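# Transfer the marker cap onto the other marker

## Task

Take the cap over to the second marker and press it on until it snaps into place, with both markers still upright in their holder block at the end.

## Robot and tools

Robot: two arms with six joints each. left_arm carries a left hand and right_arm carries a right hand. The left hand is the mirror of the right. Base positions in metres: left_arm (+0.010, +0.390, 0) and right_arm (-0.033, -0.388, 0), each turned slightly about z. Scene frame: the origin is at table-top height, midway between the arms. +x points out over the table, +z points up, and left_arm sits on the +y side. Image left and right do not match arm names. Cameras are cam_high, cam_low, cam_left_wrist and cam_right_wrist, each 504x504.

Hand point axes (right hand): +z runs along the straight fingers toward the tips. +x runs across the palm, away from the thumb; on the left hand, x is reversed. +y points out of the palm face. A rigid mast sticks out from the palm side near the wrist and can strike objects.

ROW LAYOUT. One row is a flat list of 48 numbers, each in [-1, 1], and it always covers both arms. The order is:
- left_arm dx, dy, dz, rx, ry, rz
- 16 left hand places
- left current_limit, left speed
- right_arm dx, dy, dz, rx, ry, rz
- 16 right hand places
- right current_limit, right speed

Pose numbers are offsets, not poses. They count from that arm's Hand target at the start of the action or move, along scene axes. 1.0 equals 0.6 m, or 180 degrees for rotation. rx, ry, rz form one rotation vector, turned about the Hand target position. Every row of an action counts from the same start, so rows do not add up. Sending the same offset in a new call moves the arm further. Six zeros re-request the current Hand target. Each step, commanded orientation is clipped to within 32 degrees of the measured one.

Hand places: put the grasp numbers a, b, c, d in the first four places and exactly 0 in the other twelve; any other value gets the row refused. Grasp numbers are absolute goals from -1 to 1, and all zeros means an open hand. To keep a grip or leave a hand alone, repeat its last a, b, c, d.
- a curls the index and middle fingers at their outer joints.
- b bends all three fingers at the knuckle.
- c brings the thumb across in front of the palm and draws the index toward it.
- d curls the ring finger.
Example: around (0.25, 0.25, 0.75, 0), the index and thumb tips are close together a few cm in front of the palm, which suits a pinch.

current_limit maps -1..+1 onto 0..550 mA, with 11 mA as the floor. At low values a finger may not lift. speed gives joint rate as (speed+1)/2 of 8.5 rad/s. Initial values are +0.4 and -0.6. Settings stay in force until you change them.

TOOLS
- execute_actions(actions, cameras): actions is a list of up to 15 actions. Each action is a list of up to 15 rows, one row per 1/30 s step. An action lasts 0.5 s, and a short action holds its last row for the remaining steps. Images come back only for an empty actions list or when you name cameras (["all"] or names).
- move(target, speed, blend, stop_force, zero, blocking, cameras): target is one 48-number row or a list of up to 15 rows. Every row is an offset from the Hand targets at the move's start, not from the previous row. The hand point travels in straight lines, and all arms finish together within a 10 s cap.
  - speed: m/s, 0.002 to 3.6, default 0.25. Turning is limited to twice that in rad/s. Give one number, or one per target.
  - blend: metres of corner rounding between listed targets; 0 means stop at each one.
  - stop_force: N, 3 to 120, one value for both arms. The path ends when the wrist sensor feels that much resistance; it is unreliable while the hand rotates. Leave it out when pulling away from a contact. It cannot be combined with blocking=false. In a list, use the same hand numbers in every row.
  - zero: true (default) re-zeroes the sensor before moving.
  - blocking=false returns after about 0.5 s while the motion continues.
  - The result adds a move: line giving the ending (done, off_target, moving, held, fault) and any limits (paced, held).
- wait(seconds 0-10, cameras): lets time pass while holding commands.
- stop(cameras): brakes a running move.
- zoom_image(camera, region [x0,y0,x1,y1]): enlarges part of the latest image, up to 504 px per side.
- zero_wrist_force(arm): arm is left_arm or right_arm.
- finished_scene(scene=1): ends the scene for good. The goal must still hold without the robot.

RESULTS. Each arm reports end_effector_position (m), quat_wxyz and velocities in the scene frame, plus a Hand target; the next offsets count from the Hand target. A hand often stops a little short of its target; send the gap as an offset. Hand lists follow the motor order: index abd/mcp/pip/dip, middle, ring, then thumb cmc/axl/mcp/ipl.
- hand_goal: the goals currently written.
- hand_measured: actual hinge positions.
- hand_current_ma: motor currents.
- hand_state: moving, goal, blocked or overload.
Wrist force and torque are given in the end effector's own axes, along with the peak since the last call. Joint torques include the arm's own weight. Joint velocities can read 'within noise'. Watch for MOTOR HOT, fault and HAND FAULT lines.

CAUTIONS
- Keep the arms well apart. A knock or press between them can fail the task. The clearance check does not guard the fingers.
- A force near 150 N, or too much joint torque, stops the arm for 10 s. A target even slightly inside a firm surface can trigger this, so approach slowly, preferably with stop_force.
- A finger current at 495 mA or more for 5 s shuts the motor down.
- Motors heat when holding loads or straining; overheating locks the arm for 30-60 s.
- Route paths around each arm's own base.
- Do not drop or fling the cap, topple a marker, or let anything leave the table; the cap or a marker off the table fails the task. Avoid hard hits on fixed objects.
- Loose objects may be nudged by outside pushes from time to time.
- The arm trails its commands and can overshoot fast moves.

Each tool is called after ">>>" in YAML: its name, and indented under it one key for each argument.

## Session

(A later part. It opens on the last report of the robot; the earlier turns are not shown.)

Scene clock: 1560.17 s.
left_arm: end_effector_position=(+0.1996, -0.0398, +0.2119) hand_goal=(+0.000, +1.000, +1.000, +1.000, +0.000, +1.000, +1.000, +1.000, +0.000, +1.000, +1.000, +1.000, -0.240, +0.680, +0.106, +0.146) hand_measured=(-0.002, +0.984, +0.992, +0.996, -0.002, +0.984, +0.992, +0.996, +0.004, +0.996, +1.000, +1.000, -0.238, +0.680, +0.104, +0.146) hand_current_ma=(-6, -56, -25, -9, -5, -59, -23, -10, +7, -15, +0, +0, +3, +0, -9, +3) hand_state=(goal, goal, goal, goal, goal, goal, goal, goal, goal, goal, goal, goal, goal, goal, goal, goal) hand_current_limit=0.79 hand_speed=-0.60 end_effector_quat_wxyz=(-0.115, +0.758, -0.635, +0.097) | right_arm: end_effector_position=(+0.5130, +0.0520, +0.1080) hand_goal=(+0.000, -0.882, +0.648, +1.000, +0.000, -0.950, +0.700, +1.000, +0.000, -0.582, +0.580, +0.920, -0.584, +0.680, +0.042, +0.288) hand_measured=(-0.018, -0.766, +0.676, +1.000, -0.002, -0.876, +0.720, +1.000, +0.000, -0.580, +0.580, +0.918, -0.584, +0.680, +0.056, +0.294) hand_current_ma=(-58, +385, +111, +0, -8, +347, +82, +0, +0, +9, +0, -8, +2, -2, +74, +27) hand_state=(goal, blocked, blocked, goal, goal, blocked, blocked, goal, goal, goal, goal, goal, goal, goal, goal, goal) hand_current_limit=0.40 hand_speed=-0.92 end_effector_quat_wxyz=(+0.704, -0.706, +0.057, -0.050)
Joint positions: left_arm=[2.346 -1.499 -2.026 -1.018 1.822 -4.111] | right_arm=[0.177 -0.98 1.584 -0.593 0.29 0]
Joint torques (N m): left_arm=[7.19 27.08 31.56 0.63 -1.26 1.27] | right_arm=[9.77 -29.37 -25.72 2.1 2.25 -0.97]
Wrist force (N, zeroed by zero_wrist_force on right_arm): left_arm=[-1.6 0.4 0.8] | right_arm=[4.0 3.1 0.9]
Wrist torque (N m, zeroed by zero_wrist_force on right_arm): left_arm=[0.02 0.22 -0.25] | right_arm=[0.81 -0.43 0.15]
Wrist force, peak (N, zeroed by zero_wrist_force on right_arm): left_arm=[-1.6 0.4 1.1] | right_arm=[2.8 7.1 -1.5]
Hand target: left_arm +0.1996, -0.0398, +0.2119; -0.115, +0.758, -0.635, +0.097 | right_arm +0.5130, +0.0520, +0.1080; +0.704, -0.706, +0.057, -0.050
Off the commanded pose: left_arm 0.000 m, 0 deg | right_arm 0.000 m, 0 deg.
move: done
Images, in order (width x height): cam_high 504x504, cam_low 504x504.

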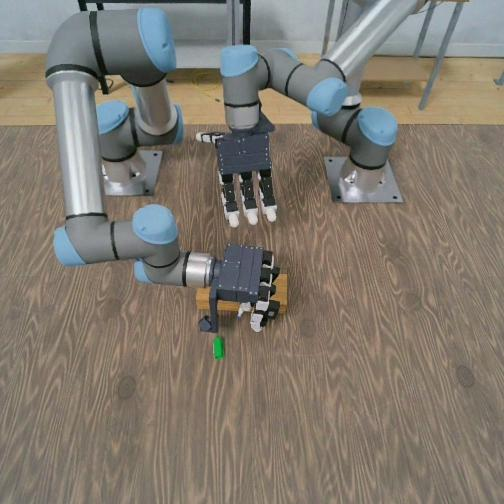

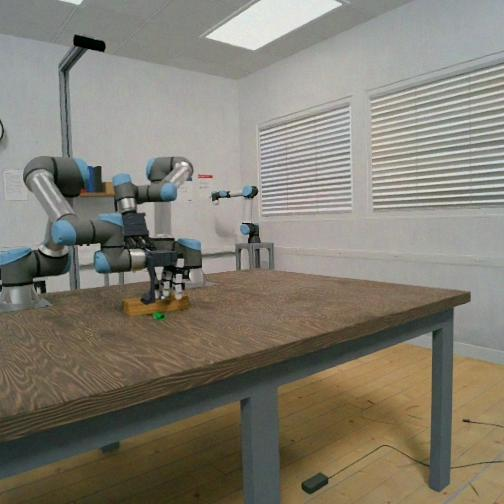

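>>> move:
  target:
    - [0,0,0,0,0,0,-1,-0.5,0.5,-1,0,0,0,0,0,0,0,0,0,0,0,0,0.79,-0.6,0,0,0,0,0,0,-0.35,0.82,0.75,0,0,0,0,0,0,0,0,0,0,0,0,0,0.4,-0.92]
  speed: 0.02
  cameras: ["cam_high"]

>>> zoom_image:
  camera: "cam_high"
  region: [236, 290, 268, 326]

>>> move:
  target:
    - [0,0,0,0,0,0,-1,-0.5,0.5,-1,0,0,0,0,0,0,0,0,0,0,0,0,0.79,-0.6,0,0,0,0,0,0,-0.35,0.95,0.75,0,0,0,0,0,0,0,0,0,0,0,0,0,0.4,-0.92]
  speed: 0.02
  cameras: ["cam_high","cam_low"]

>>> zoom_image:
  camera: "cam_low"
  region: [148, 282, 180, 306]

>>> zoom_image:
  camera: "cam_high"
  region: [236, 290, 268, 326]

Scene clock: 1564.40 s.
left_arm: end_effector_position=(+0.1996, -0.0398, +0.2119) hand_goal=(+0.000, +1.000, +1.000, +1.000, +0.000, +1.000, +1.000, +1.000, +0.000, +1.000, +1.000, +1.000, -0.240, +0.680, +0.106, +0.146) hand_measured=(-0.002, +0.984, +0.992, +0.996, -0.002, +0.984, +0.992, +0.996, +0.004, +0.996, +1.000, +1.000, -0.238, +0.680, +0.104, +0.146) hand_current_ma=(-6, -56, -25, -9, -5, -59, -23, -10, +7, -15, +0, +0, +3, +0, -9, +3) hand_state=(goal, goal, goal, goal, goal, goal, goal, goal, goal, goal, goal, goal, goal, goal, goal, goal) hand_current_limit=0.79 hand_speed=-0.60 end_effector_quat_wxyz=(-0.115, +0.758, -0.635, +0.097) | right_arm: end_effector_position=(+0.5130, +0.0520, +0.1080) hand_goal=(+0.000, -0.654, +0.728, +1.000, +0.000, -0.598, +0.976, +1.000, +0.000, -0.328, +0.580, +0.900, -0.600, +0.680, +0.042, +0.274) hand_measured=(-0.004, -0.656, +0.726, +1.000, -0.002, -0.602, +0.972, +1.000, +0.000, -0.338, +0.580, +0.902, -0.584, +0.680, +0.058, +0.292) hand_current_ma=(-9, -7, -10, +0, -8, -16, -17, +0, +0, -36, +0, +7, +61, -1, +76, +92) hand_state=(goal, goal, goal, goal, goal, goal, goal, goal, goal, goal, goal, goal, goal, goal, goal, goal) hand_current_limit=0.40 hand_speed=-0.92 end_effector_quat_wxyz=(+0.704, -0.706, +0.057, -0.050)
Joint positions: left_arm=[2.346 -1.499 -2.026 -1.018 1.822 -4.111] | right_arm=[0.177 -0.98 1.584 -0.593 0.29 0]
Joint torques (N m): left_arm=[5.83 26.79 30.87 0.43 -1.19 1.1] | right_arm=[8.39 -29.9 -13.67 1.63 0.05 -1.13]
Wrist force (N, zeroed by zero_wrist_force on right_arm): left_arm=[-1.6 0.3 0.9] | right_arm=[2.5 3.4 -2.9]
Wrist torque (N m, zeroed by zero_wrist_force on right_arm): left_arm=[0.00 0.22 -0.25] | right_arm=[0.62 -0.32 0.23]
Wrist force, peak (N, zeroed by zero_wrist_force on right_arm): left_arm=[-1.9 0.4 1.1] | right_arm=[2.5 3.9 -2.9]
Hand target: left_arm +0.1996, -0.0398, +0.2119; -0.115, +0.758, -0.635, +0.097 | right_arm +0.5130, +0.0520, +0.1080; +0.704, -0.706, +0.057, -0.050
Off the commanded pose: left_arm 0.000 m, 0 deg | right_arm 0.000 m, 0 deg.
move: done
Images, in order (width x height): cam_high 504x504.

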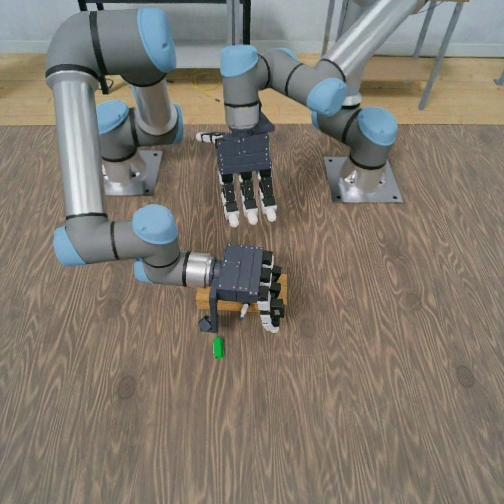

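Scaled by 14.000.

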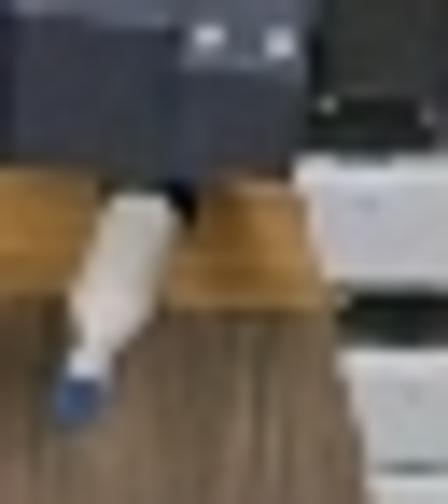

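Scene clock: 1565.50 s.
left_arm: end_effector_position=(+0.1996, -0.0398, +0.2119) hand_goal=(+0.000, +1.000, +1.000, +1.000, +0.000, +1.000, +1.000, +1.000, +0.000, +1.000, +1.000, +1.000, -0.240, +0.680, +0.106, +0.146) hand_measured=(-0.002, +0.984, +0.992, +0.996, -0.002, +0.984, +0.992, +0.996, +0.004, +0.996, +1.000, +1.000, -0.238, +0.680, +0.104, +0.146) hand_current_ma=(-6, -56, -25, -9, -5, -59, -23, -10, +7, -15, +0, +0, +3, +0, -9, +3) hand_state=(goal, goal, goal, goal, goal, goal, goal, goal, goal, goal, goal, goal, goal, goal, goal, goal) hand_current_limit=0.79 hand_speed=-0.60 end_effector_quat_wxyz=(-0.115, +0.758, -0.635, +0.097) | right_arm: end_effector_position=(+0.5130, +0.0520, +0.1080) hand_goal=(+0.000, -0.830, +0.768, +1.000, +0.000, -0.824, +0.950, +1.000, +0.000, -0.522, +0.580, +0.926, -0.600, +0.680, +0.042, +0.300) hand_measured=(-0.002, -0.816, +0.768, +1.000, -0.002, -0.818, +0.952, +1.000, +0.000, -0.520, +0.580, +0.924, -0.584, +0.680, +0.052, +0.302) hand_current_ma=(-4, +58, -1, +0, -8, +23, +6, +0, +0, +6, +0, -8, +60, -1, +52, +5) hand_state=(goal, goal, goal, goal, goal, goal, goal, goal, goal, goal, goal, goal, goal, goal, goal, goal) hand_current_limit=0.40 hand_speed=-0.92 end_effector_quat_wxyz=(+0.704, -0.706, +0.057, -0.050)
Joint positions: left_arm=[2.346 -1.499 -2.026 -1.018 1.822 -4.111] | right_arm=[0.177 -0.98 1.584 -0.593 0.29 0]
Joint torques (N m): left_arm=[5.94 26.93 31.81 0.34 -1.19 1.03] | right_arm=[7.92 -29.53 -9.35 1.28 -0.47 -1]
Wrist force (N, zeroed by zero_wrist_force on right_arm): left_arm=[-1.5 0.5 0.8] | right_arm=[2.3 4.9 -1.6]
Wrist torque (N m, zeroed by zero_wrist_force on right_arm): left_arm=[0.03 0.20 -0.24] | right_arm=[0.78 -0.30 0.21]
Wrist force, peak (N, zeroed by zero_wrist_force on right_arm): left_arm=[-1.7 0.4 1.0] | right_arm=[2.6 5.0 -2.0]
Hand target: left_arm +0.1996, -0.0398, +0.2119; -0.115, +0.758, -0.635, +0.097 | right_arm +0.5130, +0.0520, +0.1080; +0.704, -0.706, +0.057, -0.050
Off the commanded pose: left_arm 0.000 m, 0 deg | right_arm 0.000 m, 0 deg.
move: done
Images, in order (width x height): cam_high 504x504, cam_low 504x504.

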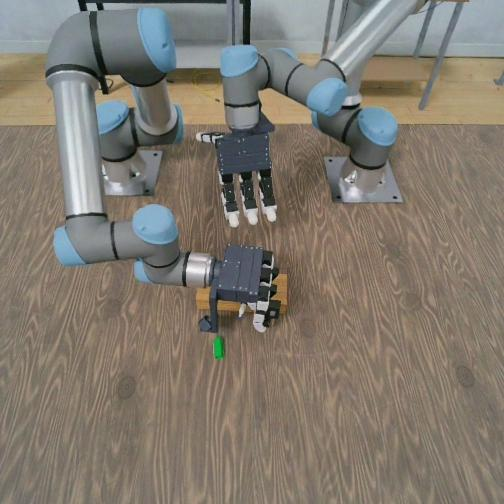

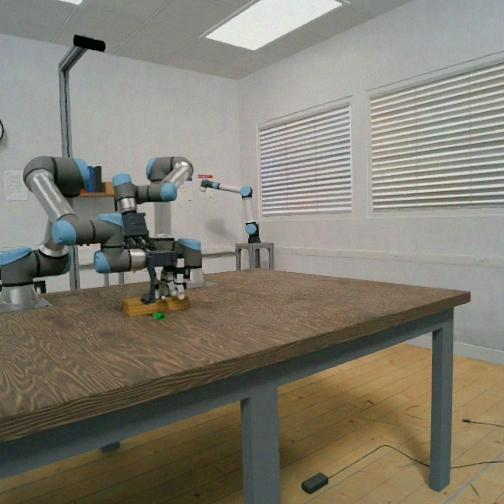

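Scaled by 15.750.

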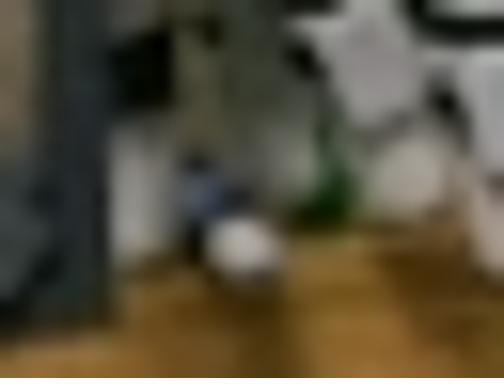

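Scaled by 14.000.

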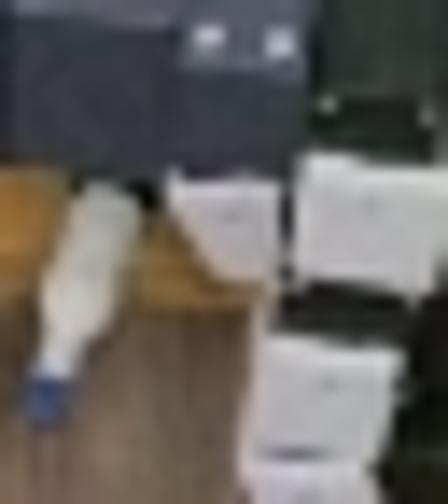

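>>> move:
  target:
    - [0,0,0,0,0,0,-1,-0.5,0.5,-1,0,0,0,0,0,0,0,0,0,0,0,0,0.79,-0.6,0,0.02,0,0,0,0,-0.35,0.95,0.75,0,0,0,0,0,0,0,0,0,0,0,0,0,0.4,-0.92]
  speed: 0.015
  stop_force: 5
  cameras: ["cam_high","cam_low","cam_right_wrist"]

>>> zoom_image:
  camera: "cam_low"
  region: [148, 282, 180, 306]

>>> zoom_image:
  camera: "cam_high"
  region: [236, 290, 268, 326]

Scene clock: 1569.43 s.
left_arm: end_effector_position=(+0.1996, -0.0398, +0.2119) hand_goal=(+0.000, +1.000, +1.000, +1.000, +0.000, +1.000, +1.000, +1.000, +0.000, +1.000, +1.000, +1.000, -0.240, +0.680, +0.106, +0.146) hand_measured=(-0.002, +0.984, +0.992, +0.996, -0.002, +0.984, +0.992, +0.996, +0.004, +0.996, +1.000, +1.000, -0.238, +0.680, +0.104, +0.146) hand_current_ma=(-6, -56, -25, -9, -5, -59, -23, -10, +7, -15, +0, +0, +3, +0, -9, +3) hand_state=(goal, goal, goal, goal, goal, goal, goal, goal, goal, goal, goal, goal, goal, goal, goal, goal) hand_current_limit=0.79 hand_speed=-0.60 end_effector_quat_wxyz=(-0.115, +0.758, -0.635, +0.097) | right_arm: end_effector_position=(+0.5130, +0.0640, +0.1080) hand_goal=(+0.000, -0.830, +0.768, +1.000, +0.000, -0.824, +0.950, +1.000, +0.000, -0.522, +0.580, +0.926, -0.600, +0.680, +0.042, +0.300) hand_measured=(-0.002, -0.822, +0.768, +1.000, -0.002, -0.818, +0.952, +1.000, +0.000, -0.520, +0.580, +0.924, -0.594, +0.680, +0.096, +0.334) hand_current_ma=(-4, +30, -1, +0, -8, +23, +6, +0, +0, +6, +0, -8, +23, -1, +307, +192) hand_state=(goal, goal, goal, goal, goal, goal, goal, goal, goal, goal, goal, goal, goal, goal, blocked, blocked) hand_current_limit=0.40 hand_speed=-0.92 end_effector_quat_wxyz=(+0.704, -0.706, +0.057, -0.050)
Joint positions: left_arm=[2.346 -1.499 -2.026 -1.018 1.822 -4.111] | right_arm=[0.198 -0.972 1.568 -0.587 0.311 0.001]
Joint torques (N m): left_arm=[6.7 28.16 30.84 0.46 -1.16 1.08] | right_arm=[13.61 -20.92 -22.48 1.89 2.77 -1.67]
Wrist force (N, zeroed by zero_wrist_force on right_arm): left_arm=[-1.7 0.3 1.2] | right_arm=[2.2 -9.9 -5.5]
Wrist torque (N m, zeroed by zero_wrist_force on right_arm): left_arm=[-0.03 0.24 -0.25] | right_arm=[-0.82 -0.33 0.35]
Wrist force, peak (N, zeroed by zero_wrist_force on right_arm): left_arm=[-1.9 0.3 0.9] | right_arm=[2.6 -10.6 -5.7]
Hand target: left_arm +0.1996, -0.0398, +0.2119; -0.115, +0.758, -0.635, +0.097 | right_arm +0.5130, +0.0640, +0.1080; +0.704, -0.706, +0.057, -0.050
Off the commanded pose: left_arm 0.000 m, 0 deg | right_arm 0.000 m, 0 deg.
move: done
Images, in order (width x height): cam_high 504x504, cam_low 504x504, cam_right_wrist 504x504.

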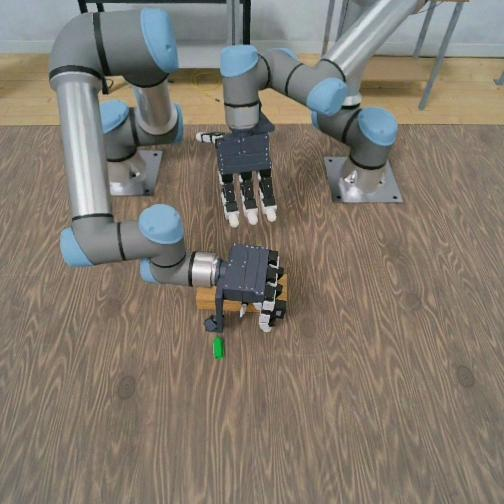

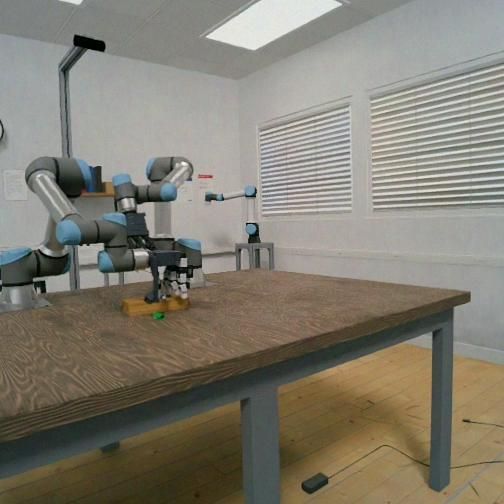

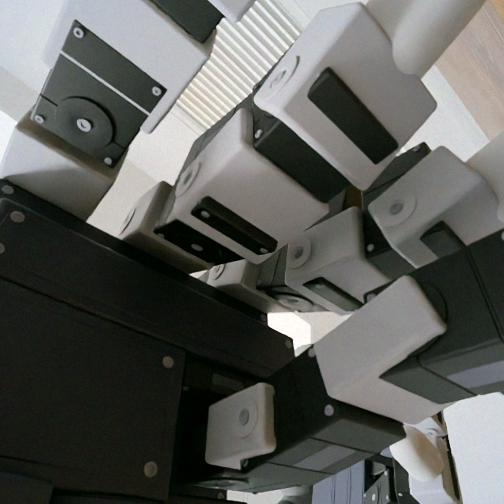

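Scaled by 15.750.

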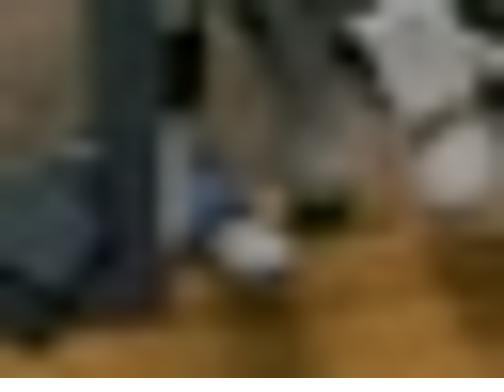

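Scaled by 14.000.

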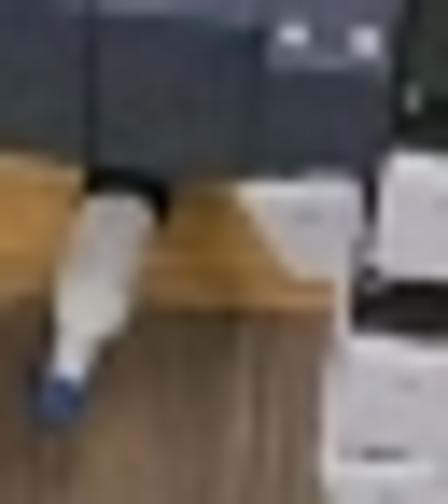

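>>> move:
  target:
    - [0,0,0,0,0,0,-1,-0.5,0.5,-1,0,0,0,0,0,0,0,0,0,0,0,0,0.79,-0.6,0,0,0.005,0,0,0,-0.35,0.95,0.75,0,0,0,0,0,0,0,0,0,0,0,0,0,0.4,-0.92]
  speed: 0.015
  cameras: ["cam_high","cam_low"]

>>> zoom_image:
  camera: "cam_low"
  region: [148, 282, 180, 306]

>>> zoom_image:
  camera: "cam_high"
  region: [236, 290, 268, 326]

Scene clock: 1570.93 s.
left_arm: end_effector_position=(+0.1996, -0.0398, +0.2119) hand_goal=(+0.000, +1.000, +1.000, +1.000, +0.000, +1.000, +1.000, +1.000, +0.000, +1.000, +1.000, +1.000, -0.240, +0.680, +0.106, +0.146) hand_measured=(-0.002, +0.984, +0.992, +0.996, -0.002, +0.984, +0.992, +0.996, +0.004, +0.996, +1.000, +1.000, -0.238, +0.680, +0.104, +0.146) hand_current_ma=(-6, -56, -25, -9, -5, -59, -23, -10, +7, -15, +0, +0, +3, +0, -9, +3) hand_state=(goal, goal, goal, goal, goal, goal, goal, goal, goal, goal, goal, goal, goal, goal, goal, goal) hand_current_limit=0.79 hand_speed=-0.60 end_effector_quat_wxyz=(-0.115, +0.758, -0.635, +0.097) | right_arm: end_effector_position=(+0.5130, +0.0640, +0.1108) hand_goal=(+0.000, -0.830, +0.768, +1.000, +0.000, -0.824, +0.950, +1.000, +0.000, -0.522, +0.580, +0.926, -0.600, +0.680, +0.042, +0.300) hand_measured=(-0.002, -0.822, +0.768, +1.000, -0.002, -0.818, +0.952, +1.000, +0.000, -0.520, +0.580, +0.924, -0.598, +0.680, +0.046, +0.302) hand_current_ma=(-4, +29, -1, +0, -8, +23, +6, +0, +0, +6, +0, -8, +7, -1, +20, +8) hand_state=(goal, goal, goal, goal, goal, goal, goal, goal, goal, goal, goal, goal, goal, goal, goal, goal) hand_current_limit=0.40 hand_speed=-0.92 end_effector_quat_wxyz=(+0.704, -0.706, +0.057, -0.050)
Joint positions: left_arm=[2.346 -1.499 -2.026 -1.018 1.822 -4.111] | right_arm=[0.198 -0.975 1.566 -0.581 0.311 0.001]
Joint torques (N m): left_arm=[6.02 28.38 31.46 0.52 -1.07 1] | right_arm=[9.08 -47.89 -27.38 2.34 2.05 0.69]
Wrist force (N, zeroed by zero_wrist_force on right_arm): left_arm=[-1.5 0.1 0.9] | right_arm=[2.8 7.1 -1.8]
Wrist torque (N m, zeroed by zero_wrist_force on right_arm): left_arm=[-0.03 0.21 -0.24] | right_arm=[1.03 -0.33 0.18]
Wrist force, peak (N, zeroed by zero_wrist_force on right_arm): left_arm=[-1.8 0.2 1.0] | right_arm=[2.1 -10.5 -5.9]
Hand target: left_arm +0.1996, -0.0398, +0.2119; -0.115, +0.758, -0.635, +0.097 | right_arm +0.5130, +0.0640, +0.1110; +0.704, -0.706, +0.057, -0.050
Off the commanded pose: left_arm 0.000 m, 0 deg | right_arm 0.000 m, 0 deg.
move: done
Images, in order (width x height): cam_high 504x504, cam_low 504x504.

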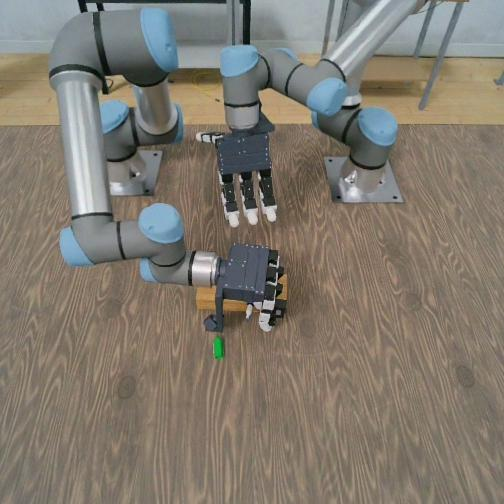

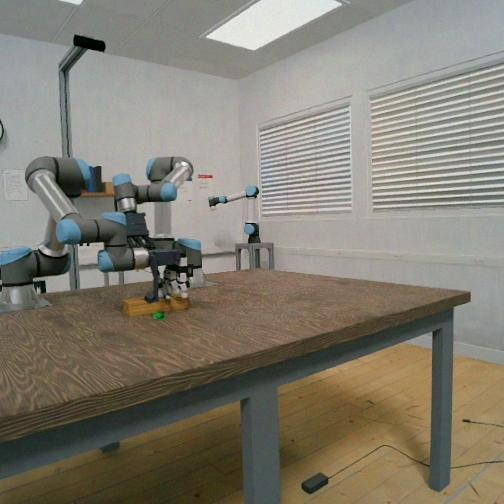

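Scaled by 15.750.

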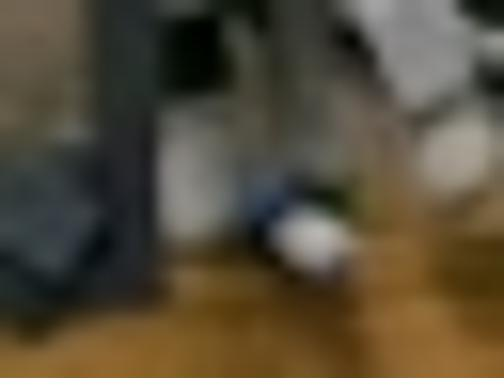

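Scaled by 14.000.

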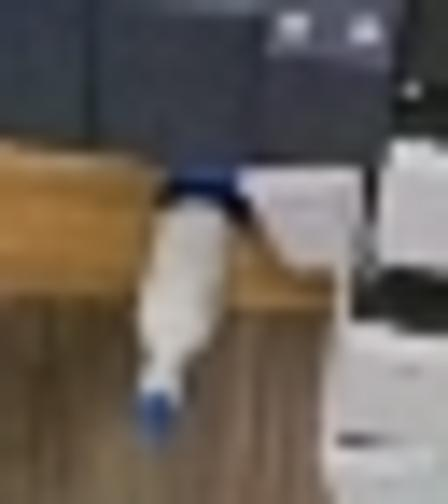

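>>> move:
  target:
    - [0,0,0,0,0,0,-1,-0.5,0.5,-1,0,0,0,0,0,0,0,0,0,0,0,0,0.79,-0.6,0,0,0,0,0,0,-0.35,1.0,0.75,0,0,0,0,0,0,0,0,0,0,0,0,0,0.4,-0.94]
  speed: 0.015
  cameras: ["cam_high","cam_low"]

>>> zoom_image:
  camera: "cam_low"
  region: [148, 282, 180, 306]

>>> zoom_image:
  camera: "cam_high"
  region: [236, 290, 268, 326]

Scene clock: 1572.17 s.
left_arm: end_effector_position=(+0.1996, -0.0398, +0.2119) hand_goal=(+0.000, +1.000, +1.000, +1.000, +0.000, +1.000, +1.000, +1.000, +0.000, +1.000, +1.000, +1.000, -0.240, +0.680, +0.106, +0.146) hand_measured=(-0.002, +0.984, +0.992, +0.996, -0.002, +0.984, +0.992, +0.996, +0.004, +0.996, +1.000, +1.000, -0.238, +0.680, +0.104, +0.146) hand_current_ma=(-6, -56, -25, -9, -5, -59, -23, -10, +7, -15, +0, +0, +3, +0, -9, +3) hand_state=(goal, goal, goal, goal, goal, goal, goal, goal, goal, goal, goal, goal, goal, goal, goal, goal) hand_current_limit=0.79 hand_speed=-0.60 end_effector_quat_wxyz=(-0.115, +0.758, -0.635, +0.097) | right_arm: end_effector_position=(+0.5130, +0.0640, +0.1110) hand_goal=(+0.000, -0.898, +0.782, +1.000, +0.000, -0.912, +0.940, +1.000, +0.000, -0.598, +0.580, +0.936, -0.600, +0.680, +0.042, +0.310) hand_measured=(+0.000, -0.882, +0.782, +1.000, -0.002, -0.904, +0.942, +1.000, +0.000, -0.596, +0.580, +0.934, -0.600, +0.680, +0.046, +0.310) hand_current_ma=(-3, +62, +1, +0, -8, +33, +8, +0, +0, +10, +0, -8, +2, -1, +20, -2) hand_state=(goal, goal, goal, goal, goal, goal, goal, goal, goal, goal, goal, goal, goal, goal, goal, goal) hand_current_limit=0.40 hand_speed=-0.94 end_effector_quat_wxyz=(+0.704, -0.706, +0.057, -0.050)
Joint positions: left_arm=[2.346 -1.499 -2.026 -1.018 1.822 -4.111] | right_arm=[0.198 -0.976 1.566 -0.581 0.311 0.001]
Joint torques (N m): left_arm=[5.71 27.34 30.89 0.58 -1.2 0.94] | right_arm=[-1.3 -48.3 -27.4 2.08 0.57 -1.3]
Wrist force (N, zeroed by zero_wrist_force on right_arm): left_arm=[-1.6 0.4 1.0] | right_arm=[2.8 6.8 -1.3]
Wrist torque (N m, zeroed by zero_wrist_force on right_arm): left_arm=[0.02 0.22 -0.25] | right_arm=[0.98 -0.34 0.18]
Wrist force, peak (N, zeroed by zero_wrist_force on right_arm): left_arm=[-1.7 0.1 1.3] | right_arm=[2.9 7.3 -1.4]
Hand target: left_arm +0.1996, -0.0398, +0.2119; -0.115, +0.758, -0.635, +0.097 | right_arm +0.5130, +0.0640, +0.1110; +0.704, -0.706, +0.057, -0.050
Off the commanded pose: left_arm 0.000 m, 0 deg | right_arm 0.000 m, 0 deg.
move: done
Images, in order (width x height): cam_high 504x504, cam_low 504x504.

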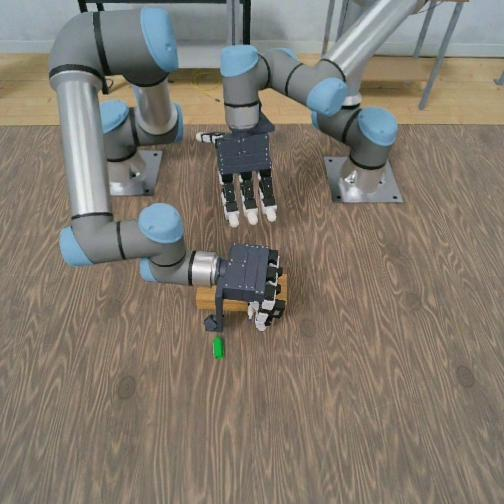

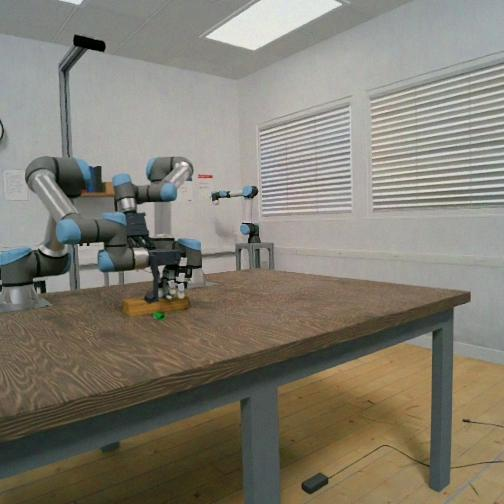

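Scaled by 15.750.

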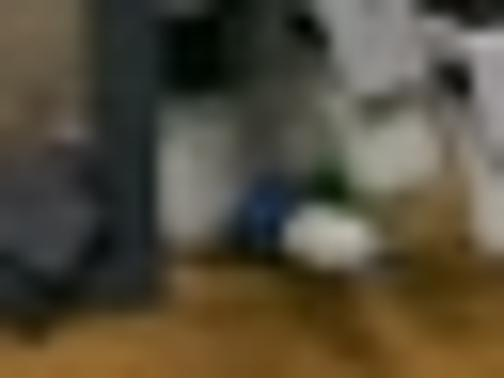

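Scaled by 14.000.

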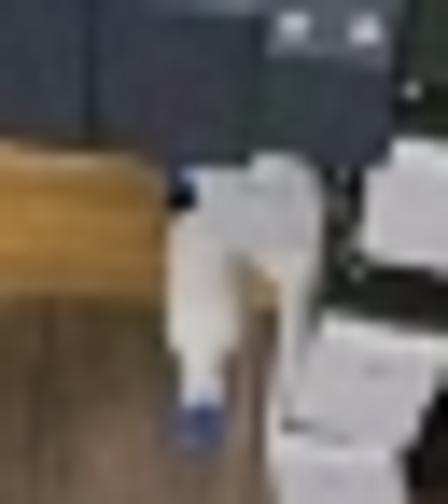

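>>> move:
  target:
    - [0,0,0,0,0,0,-1,-0.5,0.5,-1,0,0,0,0,0,0,0,0,0,0,0,0,0.79,-0.6,0,0,0,0,0,0,-0.25,1.0,0.75,0,0,0,0,0,0,0,0,0,0,0,0,0,0.4,-0.94]
  speed: 0.015
  cameras: ["cam_high","cam_low"]

>>> zoom_image:
  camera: "cam_low"
  region: [148, 282, 180, 306]

>>> zoom_image:
  camera: "cam_high"
  region: [236, 290, 268, 326]

Scene clock: 1573.70 s.
left_arm: end_effector_position=(+0.1996, -0.0398, +0.2119) hand_goal=(+0.000, +1.000, +1.000, +1.000, +0.000, +1.000, +1.000, +1.000, +0.000, +1.000, +1.000, +1.000, -0.240, +0.680, +0.106, +0.146) hand_measured=(-0.002, +0.984, +0.992, +0.996, -0.002, +0.984, +0.992, +0.996, +0.004, +0.996, +1.000, +1.000, -0.238, +0.680, +0.104, +0.146) hand_current_ma=(-6, -56, -25, -9, -5, -59, -23, -10, +7, -15, +0, +0, +3, +0, -9, +3) hand_state=(goal, goal, goal, goal, goal, goal, goal, goal, goal, goal, goal, goal, goal, goal, goal, goal) hand_current_limit=0.79 hand_speed=-0.60 end_effector_quat_wxyz=(-0.115, +0.758, -0.635, +0.097) | right_arm: end_effector_position=(+0.5130, +0.0640, +0.1110) hand_goal=(+0.000, -0.888, +0.692, +1.000, +0.000, -0.938, +0.780, +1.000, +0.000, -0.588, +0.580, +0.926, -0.590, +0.680, +0.042, +0.296) hand_measured=(+0.000, -0.874, +0.734, +1.000, -0.002, -0.928, +0.784, +1.000, +0.000, -0.590, +0.580, +0.928, -0.598, +0.680, +0.056, +0.304) hand_current_ma=(+0, +61, +175, +0, -8, +36, +13, +0, +0, -9, +0, +8, -32, -1, +67, +38) hand_state=(goal, goal, blocked, goal, goal, goal, goal, goal, goal, goal, goal, goal, goal, goal, goal, goal) hand_current_limit=0.40 hand_speed=-0.94 end_effector_quat_wxyz=(+0.704, -0.706, +0.057, -0.050)
Joint positions: left_arm=[2.346 -1.499 -2.026 -1.018 1.822 -4.111] | right_arm=[0.198 -0.976 1.566 -0.581 0.311 0.001]
Joint torques (N m): left_arm=[5.54 27.41 31.2 0.56 -1.17 0.85] | right_arm=[-7.66 -45.92 -24.29 2.11 -1.33 -1.42]
Wrist force (N, zeroed by zero_wrist_force on right_arm): left_arm=[-1.4 0.3 0.7] | right_arm=[3.1 2.8 -0.5]
Wrist torque (N m, zeroed by zero_wrist_force on right_arm): left_arm=[0.02 0.20 -0.24] | right_arm=[0.82 -0.31 0.24]
Wrist force, peak (N, zeroed by zero_wrist_force on right_arm): left_arm=[-1.9 0.3 1.0] | right_arm=[2.9 7.2 -1.6]
Hand target: left_arm +0.1996, -0.0398, +0.2119; -0.115, +0.758, -0.635, +0.097 | right_arm +0.5130, +0.0640, +0.1110; +0.704, -0.706, +0.057, -0.050
Off the commanded pose: left_arm 0.000 m, 0 deg | right_arm 0.000 m, 0 deg.
move: done
Images, in order (width x height): cam_high 504x504, cam_low 504x504.

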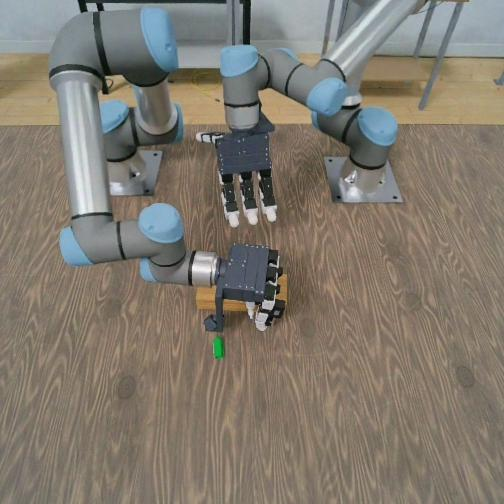

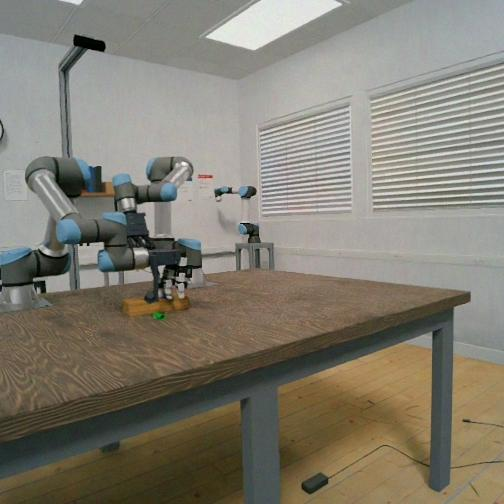

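Scaled by 15.750.

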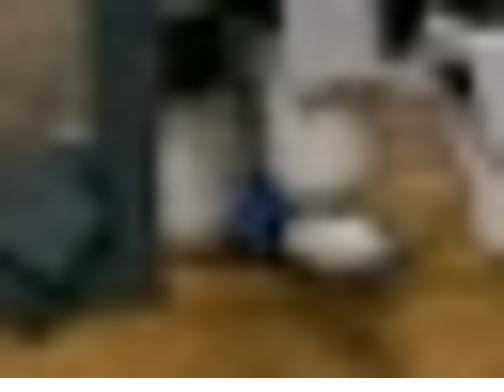

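Scaled by 14.000.

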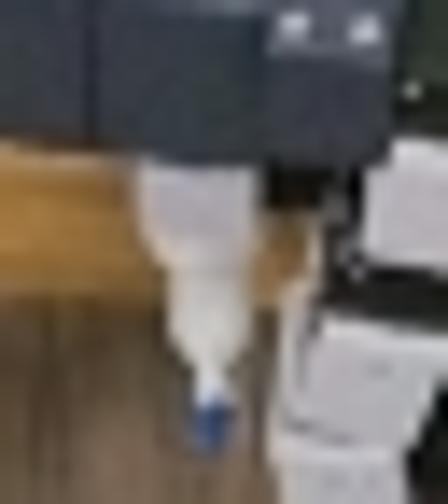

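>>> move:
  target:
    - [0,0,0,0,0,0,-1,-0.5,0.5,-1,0,0,0,0,0,0,0,0,0,0,0,0,0.79,-0.6,0,0,0,0,0,0,0,0.55,0.75,0,0,0,0,0,0,0,0,0,0,0,0,0,0.4,-0.85]
    - [0,0,0,0,0,0,-1,-0.5,0.5,-1,0,0,0,0,0,0,0,0,0,0,0,0,0.79,-0.6,0,-0.0367,0.0083,-0.0138,0.002,0,0,0.55,0.75,0,0,0,0,0,0,0,0,0,0,0,0,0,0.4,-0.85]
  speed: 0.03
  cameras: []

>>> move:
  target:
    - [0,0,0,0,0,0,-1,-0.5,0.5,-1,0,0,0,0,0,0,0,0,0,0,0,0,0.79,-0.6,0,0,-0.0333,0,0,0,0,0.55,0.75,0,0,0,0,0,0,0,0,0,0,0,0,0,0.4,-0.85]
  speed: 0.01
  stop_force: 3
  cameras: ["cam_high","cam_low"]

>>> zoom_image:
  camera: "cam_low"
  region: [148, 282, 180, 306]

>>> zoom_image:
  camera: "cam_high"
  region: [236, 290, 268, 326]

Scene clock: 1579.50 s.
left_arm: end_effector_position=(+0.1996, -0.0398, +0.2119) hand_goal=(+0.000, +1.000, +1.000, +1.000, +0.000, +1.000, +1.000, +1.000, +0.000, +1.000, +1.000, +1.000, -0.240, +0.680, +0.106, +0.146) hand_measured=(-0.002, +0.984, +0.992, +0.996, -0.002, +0.984, +0.992, +0.996, +0.004, +0.996, +1.000, +1.000, -0.238, +0.680, +0.104, +0.146) hand_current_ma=(-6, -56, -25, -9, -5, -59, -23, -10, +7, -15, +0, +0, +3, +0, -9, +3) hand_state=(goal, goal, goal, goal, goal, goal, goal, goal, goal, goal, goal, goal, goal, goal, goal, goal) hand_current_limit=0.79 hand_speed=-0.60 end_effector_quat_wxyz=(-0.115, +0.758, -0.635, +0.097) | right_arm: end_effector_position=(+0.5130, +0.0419, +0.1159) hand_goal=(+0.000, -0.254, +0.332, +0.810, +0.000, -0.212, +0.470, +0.926, +0.000, +0.112, +0.580, +0.810, -0.564, +0.680, +0.042, +0.168) hand_measured=(+0.002, -0.262, +0.334, +0.812, -0.004, -0.222, +0.468, +0.928, +0.000, +0.094, +0.580, +0.812, -0.568, +0.678, +0.046, +0.170) hand_current_ma=(+7, -34, +9, +8, -9, -41, -10, +4, +0, -77, +0, +7, -10, -9, +21, +10) hand_state=(goal, goal, goal, goal, goal, goal, goal, goal, goal, goal, goal, goal, goal, goal, goal, goal) hand_current_limit=0.40 hand_speed=-0.85 end_effector_quat_wxyz=(+0.689, -0.721, +0.058, -0.049)
Joint positions: left_arm=[2.346 -1.499 -2.026 -1.018 1.822 -4.111] | right_arm=[0.166 -0.974 1.523 -0.381 0.283 -0.151]
Joint torques (N m): left_arm=[5.83 27.72 31.28 0.37 -1.12 0.76] | right_arm=[-10.47 -30.54 -28.39 2.36 -3.44 -1.72]
Wrist force (N, zeroed by zero_wrist_force on right_arm): left_arm=[-1.5 0.3 0.9] | right_arm=[3.8 8.8 -0.9]
Wrist torque (N m, zeroed by zero_wrist_force on right_arm): left_arm=[0.00 0.22 -0.25] | right_arm=[1.10 -0.48 0.36]
Wrist force, peak (N, zeroed by zero_wrist_force on right_arm): left_arm=[-2.0 0.2 0.8] | right_arm=[3.1 -53.1 11.6]
Hand target: left_arm +0.1996, -0.0398, +0.2119; -0.115, +0.758, -0.635, +0.097 | right_arm +0.5130, +0.0419, +0.1159; +0.689, -0.721, +0.058, -0.049
Off the commanded pose: left_arm 0.000 m, 0 deg | right_arm 0.000 m, 0 deg.
move: done
No camera images: "cameras" was empty.

Scene clock: 1581.93 s.
left_arm: end_effector_position=(+0.1996, -0.0398, +0.2119) hand_goal=(+0.000, +1.000, +1.000, +1.000, +0.000, +1.000, +1.000, +1.000, +0.000, +1.000, +1.000, +1.000, -0.240, +0.680, +0.106, +0.146) hand_measured=(-0.002, +0.984, +0.992, +0.996, -0.002, +0.984, +0.992, +0.996, +0.004, +0.996, +1.000, +1.000, -0.238, +0.680, +0.104, +0.146) hand_current_ma=(-6, -56, -25, -9, -5, -59, -23, -10, +7, -15, +0, +0, +3, +0, -9, +3) hand_state=(goal, goal, goal, goal, goal, goal, goal, goal, goal, goal, goal, goal, goal, goal, goal, goal) hand_current_limit=0.79 hand_speed=-0.60 end_effector_quat_wxyz=(-0.115, +0.758, -0.635, +0.097) | right_arm: end_effector_position=(+0.5130, +0.0419, +0.1041) hand_goal=(+0.000, -0.254, +0.332, +0.810, +0.000, -0.212, +0.470, +0.926, +0.000, +0.112, +0.580, +0.810, -0.564, +0.680, +0.042, +0.168) hand_measured=(+0.002, -0.258, +0.326, +0.812, -0.004, -0.222, +0.468, +0.928, +0.000, +0.094, +0.580, +0.812, -0.568, +0.678, +0.046, +0.170) hand_current_ma=(+6, -11, -19, +4, -9, -40, -10, +4, +0, -75, +0, +7, -10, -9, +20, +10) hand_state=(goal, goal, goal, goal, goal, goal, goal, goal, goal, goal, goal, goal, goal, goal, goal, goal) hand_current_limit=0.40 hand_speed=-0.85 end_effector_quat_wxyz=(+0.689, -0.721, +0.058, -0.049)
Joint positions: left_arm=[2.346 -1.499 -2.026 -1.018 1.822 -4.111] | right_arm=[0.166 -0.959 1.532 -0.405 0.283 -0.152]
Joint torques (N m): left_arm=[5.71 27.85 30.99 0.48 -1.01 0.72] | right_arm=[-8.11 -48.46 -27.26 2.45 -2.38 -0.36]
Wrist force (N, zeroed by zero_wrist_force on right_arm): left_arm=[-1.7 0.4 1.0] | right_arm=[4.3 6.3 -0.9]
Wrist torque (N m, zeroed by zero_wrist_force on right_arm): left_arm=[0.00 0.24 -0.26] | right_arm=[1.04 -0.57 0.48]
Wrist force, peak (N, zeroed by zero_wrist_force on right_arm): left_arm=[-1.8 0.3 1.1] | right_arm=[4.3 8.9 -0.8]
Hand target: left_arm +0.1996, -0.0398, +0.2119; -0.115, +0.758, -0.635, +0.097 | right_arm +0.5130, +0.0419, +0.1041; +0.689, -0.721, +0.058, -0.049 (not the last commanded pose)
Off the commanded pose: left_arm 0.000 m, 0 deg | right_arm 0.008 m, 0 deg.
move: contact (right_arm)
Images, in order (width x height): cam_high 504x504, cam_low 504x504.

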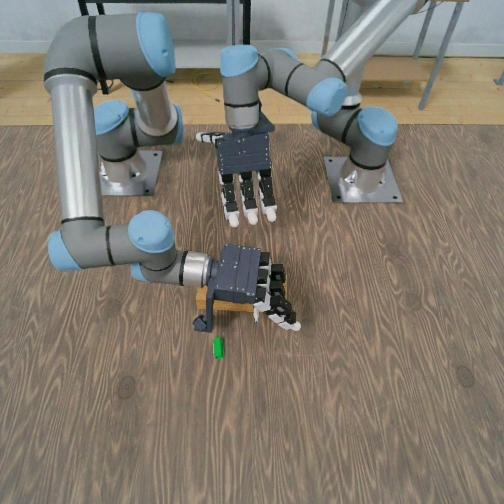

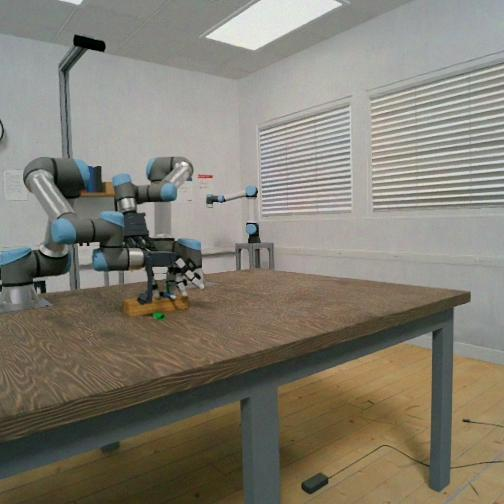

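Scaled by 15.750.

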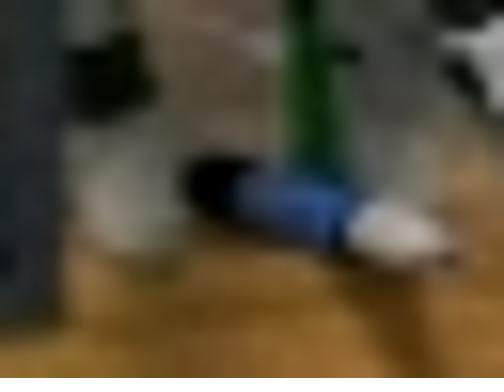

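Scaled by 14.000.

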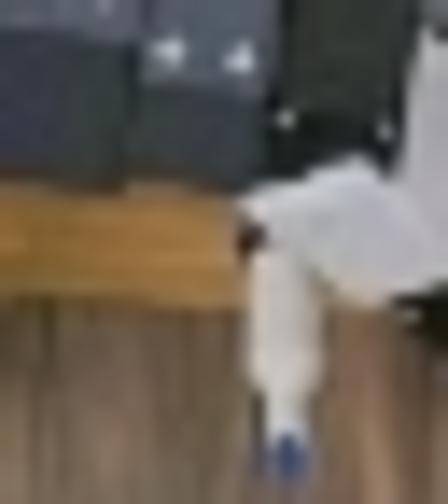

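>>> move:
  target:
    - [0,0,0,0,0,0,-1,-0.5,0.5,-1,0,0,0,0,0,0,0,0,0,0,0,0,0.79,-0.6,0,0,0.0025,0,0,0,0,0.55,0.75,0,0,0,0,0,0,0,0,0,0,0,0,0,0.4,-0.85]
    - [0,0,0,0,0,0,-1,-0.5,0.5,-1,0,0,0,0,0,0,0,0,0,0,0,0,0.79,-0.6,0,0.0233,0.0025,0,0,0,0,0.55,0.75,0,0,0,0,0,0,0,0,0,0,0,0,0,0.4,-0.85]
  speed: 0.015
  stop_force: 5
  cameras: []

>>> move:
  target:
    - [0,0,0,0,0,0,-1,-0.5,0.5,-1,0,0,0,0,0,0,0,0,0,0,0,0,0.79,-0.6,0,0,0,0,0,0,0,0.66,0.75,0,0,0,0,0,0,0,0,0,0,0,0,0,0.3,-0.92]
  speed: 0.02
  cameras: ["cam_high","cam_low"]

>>> zoom_image:
  camera: "cam_low"
  region: [148, 282, 180, 306]

>>> zoom_image:
  camera: "cam_high"
  region: [236, 290, 268, 326]

Scene clock: 1586.20 s.
left_arm: end_effector_position=(+0.1996, -0.0398, +0.2119) hand_goal=(+0.000, +1.000, +1.000, +1.000, +0.000, +1.000, +1.000, +1.000, +0.000, +1.000, +1.000, +1.000, -0.240, +0.680, +0.106, +0.146) hand_measured=(-0.002, +0.984, +0.992, +0.996, -0.002, +0.984, +0.992, +0.996, +0.004, +0.996, +1.000, +1.000, -0.238, +0.680, +0.104, +0.146) hand_current_ma=(-6, -56, -25, -9, -5, -59, -23, -10, +7, -15, +0, +0, +3, +0, -9, +3) hand_state=(goal, goal, goal, goal, goal, goal, goal, goal, goal, goal, goal, goal, goal, goal, goal, goal) hand_current_limit=0.79 hand_speed=-0.60 end_effector_quat_wxyz=(-0.115, +0.758, -0.635, +0.097) | right_arm: end_effector_position=(+0.5130, +0.0559, +0.1056) hand_goal=(+0.000, -0.254, +0.332, +0.810, +0.000, -0.212, +0.470, +0.926, +0.000, +0.112, +0.580, +0.810, -0.564, +0.680, +0.042, +0.168) hand_measured=(+0.002, -0.258, +0.328, +0.812, -0.004, -0.222, +0.468, +0.928, +0.000, +0.094, +0.580, +0.812, -0.566, +0.678, +0.046, +0.170) hand_current_ma=(+6, -11, -11, +4, -9, -40, -10, +4, +0, -75, +0, +7, -10, -9, +20, +10) hand_state=(goal, goal, goal, goal, goal, goal, goal, goal, goal, goal, goal, goal, goal, goal, goal, goal) hand_current_limit=0.40 hand_speed=-0.85 end_effector_quat_wxyz=(+0.689, -0.721, +0.058, -0.049)
Joint positions: left_arm=[2.346 -1.499 -2.026 -1.018 1.822 -4.111] | right_arm=[0.191 -0.954 1.517 -0.409 0.307 -0.138]
Joint torques (N m): left_arm=[6.27 26.5 31.87 0.38 -1.04 0.89] | right_arm=[11.47 -30.41 -27.88 -3.13 2.31 1.5]
Wrist force (N, zeroed by zero_wrist_force on right_arm): left_arm=[-1.7 0.5 0.8] | right_arm=[3.8 8.7 -0.4]
Wrist torque (N m, zeroed by zero_wrist_force on right_arm): left_arm=[0.02 0.24 -0.26] | right_arm=[1.04 -0.48 0.29]
Wrist force, peak (N, zeroed by zero_wrist_force on right_arm): left_arm=[-1.9 0.4 1.0] | right_arm=[4.2 8.9 -0.8]
Hand target: left_arm +0.1996, -0.0398, +0.2119; -0.115, +0.758, -0.635, +0.097 | right_arm +0.5130, +0.0559, +0.1056; +0.689, -0.721, +0.058, -0.049
Off the commanded pose: left_arm 0.000 m, 0 deg | right_arm 0.000 m, 0 deg.
move: done
No camera images: "cameras" was empty.

Scene clock: 1587.17 s.
left_arm: end_effector_position=(+0.1996, -0.0398, +0.2119) hand_goal=(+0.000, +1.000, +1.000, +1.000, +0.000, +1.000, +1.000, +1.000, +0.000, +1.000, +1.000, +1.000, -0.240, +0.680, +0.106, +0.146) hand_measured=(-0.002, +0.984, +0.992, +0.996, -0.002, +0.984, +0.992, +0.996, +0.004, +0.996, +1.000, +1.000, -0.238, +0.680, +0.104, +0.146) hand_current_ma=(-6, -56, -25, -9, -5, -59, -23, -10, +7, -15, +0, +0, +3, +0, -9, +3) hand_state=(goal, goal, goal, goal, goal, goal, goal, goal, goal, goal, goal, goal, goal, goal, goal, goal) hand_current_limit=0.79 hand_speed=-0.60 end_effector_quat_wxyz=(-0.115, +0.758, -0.635, +0.097) | right_arm: end_effector_position=(+0.5130, +0.0559, +0.1056) hand_goal=(+0.000, -0.404, +0.366, +0.832, +0.000, -0.404, +0.448, +0.926, +0.000, -0.052, +0.580, +0.832, -0.564, +0.680, +0.042, +0.190) hand_measured=(+0.002, -0.402, +0.364, +0.830, -0.004, -0.402, +0.450, +0.928, +0.000, -0.056, +0.580, +0.830, -0.566, +0.678, +0.046, +0.188) hand_current_ma=(+6, +5, -9, -8, -9, +3, +7, +4, +0, -13, +0, -9, -10, -9, +20, -7) hand_state=(goal, goal, goal, goal, goal, goal, goal, goal, goal, goal, goal, goal, goal, goal, goal, goal) hand_current_limit=0.30 hand_speed=-0.92 end_effector_quat_wxyz=(+0.689, -0.721, +0.058, -0.049)
Joint positions: left_arm=[2.346 -1.499 -2.026 -1.018 1.822 -4.111] | right_arm=[0.191 -0.954 1.517 -0.409 0.307 -0.138]
Joint torques (N m): left_arm=[5.29 27.56 31.34 0.45 -0.94 0.83] | right_arm=[11.89 -30.3 -27.22 -3.06 2.24 1.22]
Wrist force (N, zeroed by zero_wrist_force on right_arm): left_arm=[-1.4 0.1 0.9] | right_arm=[4.0 8.7 -0.7]
Wrist torque (N m, zeroed by zero_wrist_force on right_arm): left_arm=[-0.02 0.20 -0.24] | right_arm=[1.10 -0.50 0.31]
Wrist force, peak (N, zeroed by zero_wrist_force on right_arm): left_arm=[-1.7 0.3 1.0] | right_arm=[4.3 8.9 -0.7]
Hand target: left_arm +0.1996, -0.0398, +0.2119; -0.115, +0.758, -0.635, +0.097 | right_arm +0.5130, +0.0559, +0.1056; +0.689, -0.721, +0.058, -0.049
Off the commanded pose: left_arm 0.000 m, 0 deg | right_arm 0.000 m, 0 deg.
move: done
Images, in order (width x height): cam_high 504x504, cam_low 504x504.

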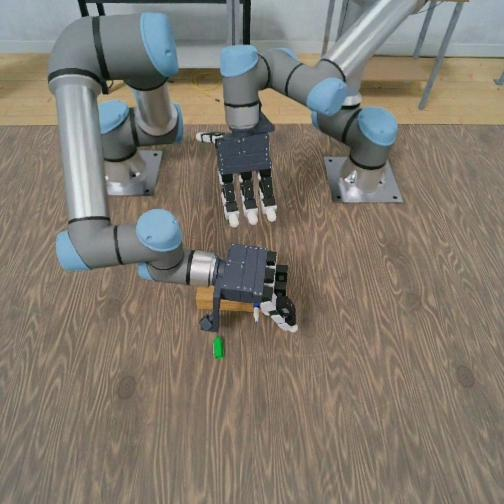

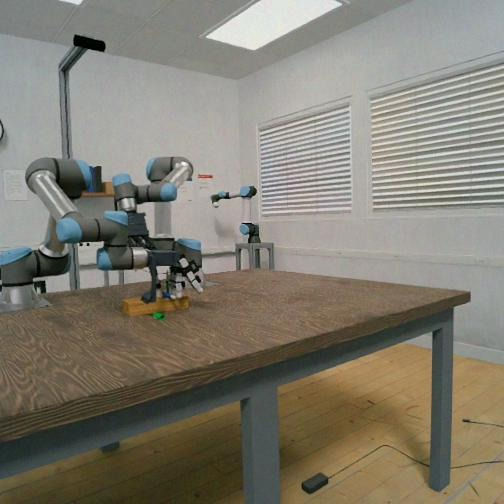

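Scaled by 15.750.

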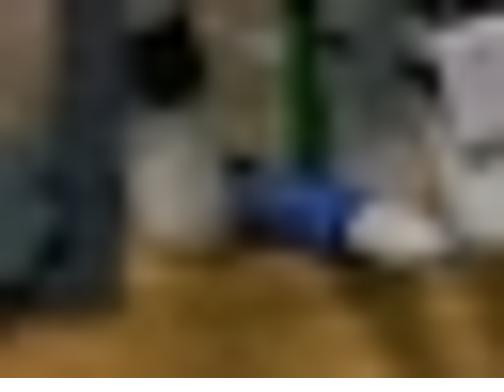

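Scaled by 14.000.

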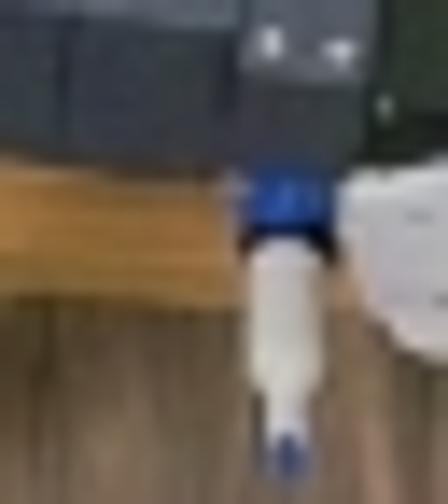

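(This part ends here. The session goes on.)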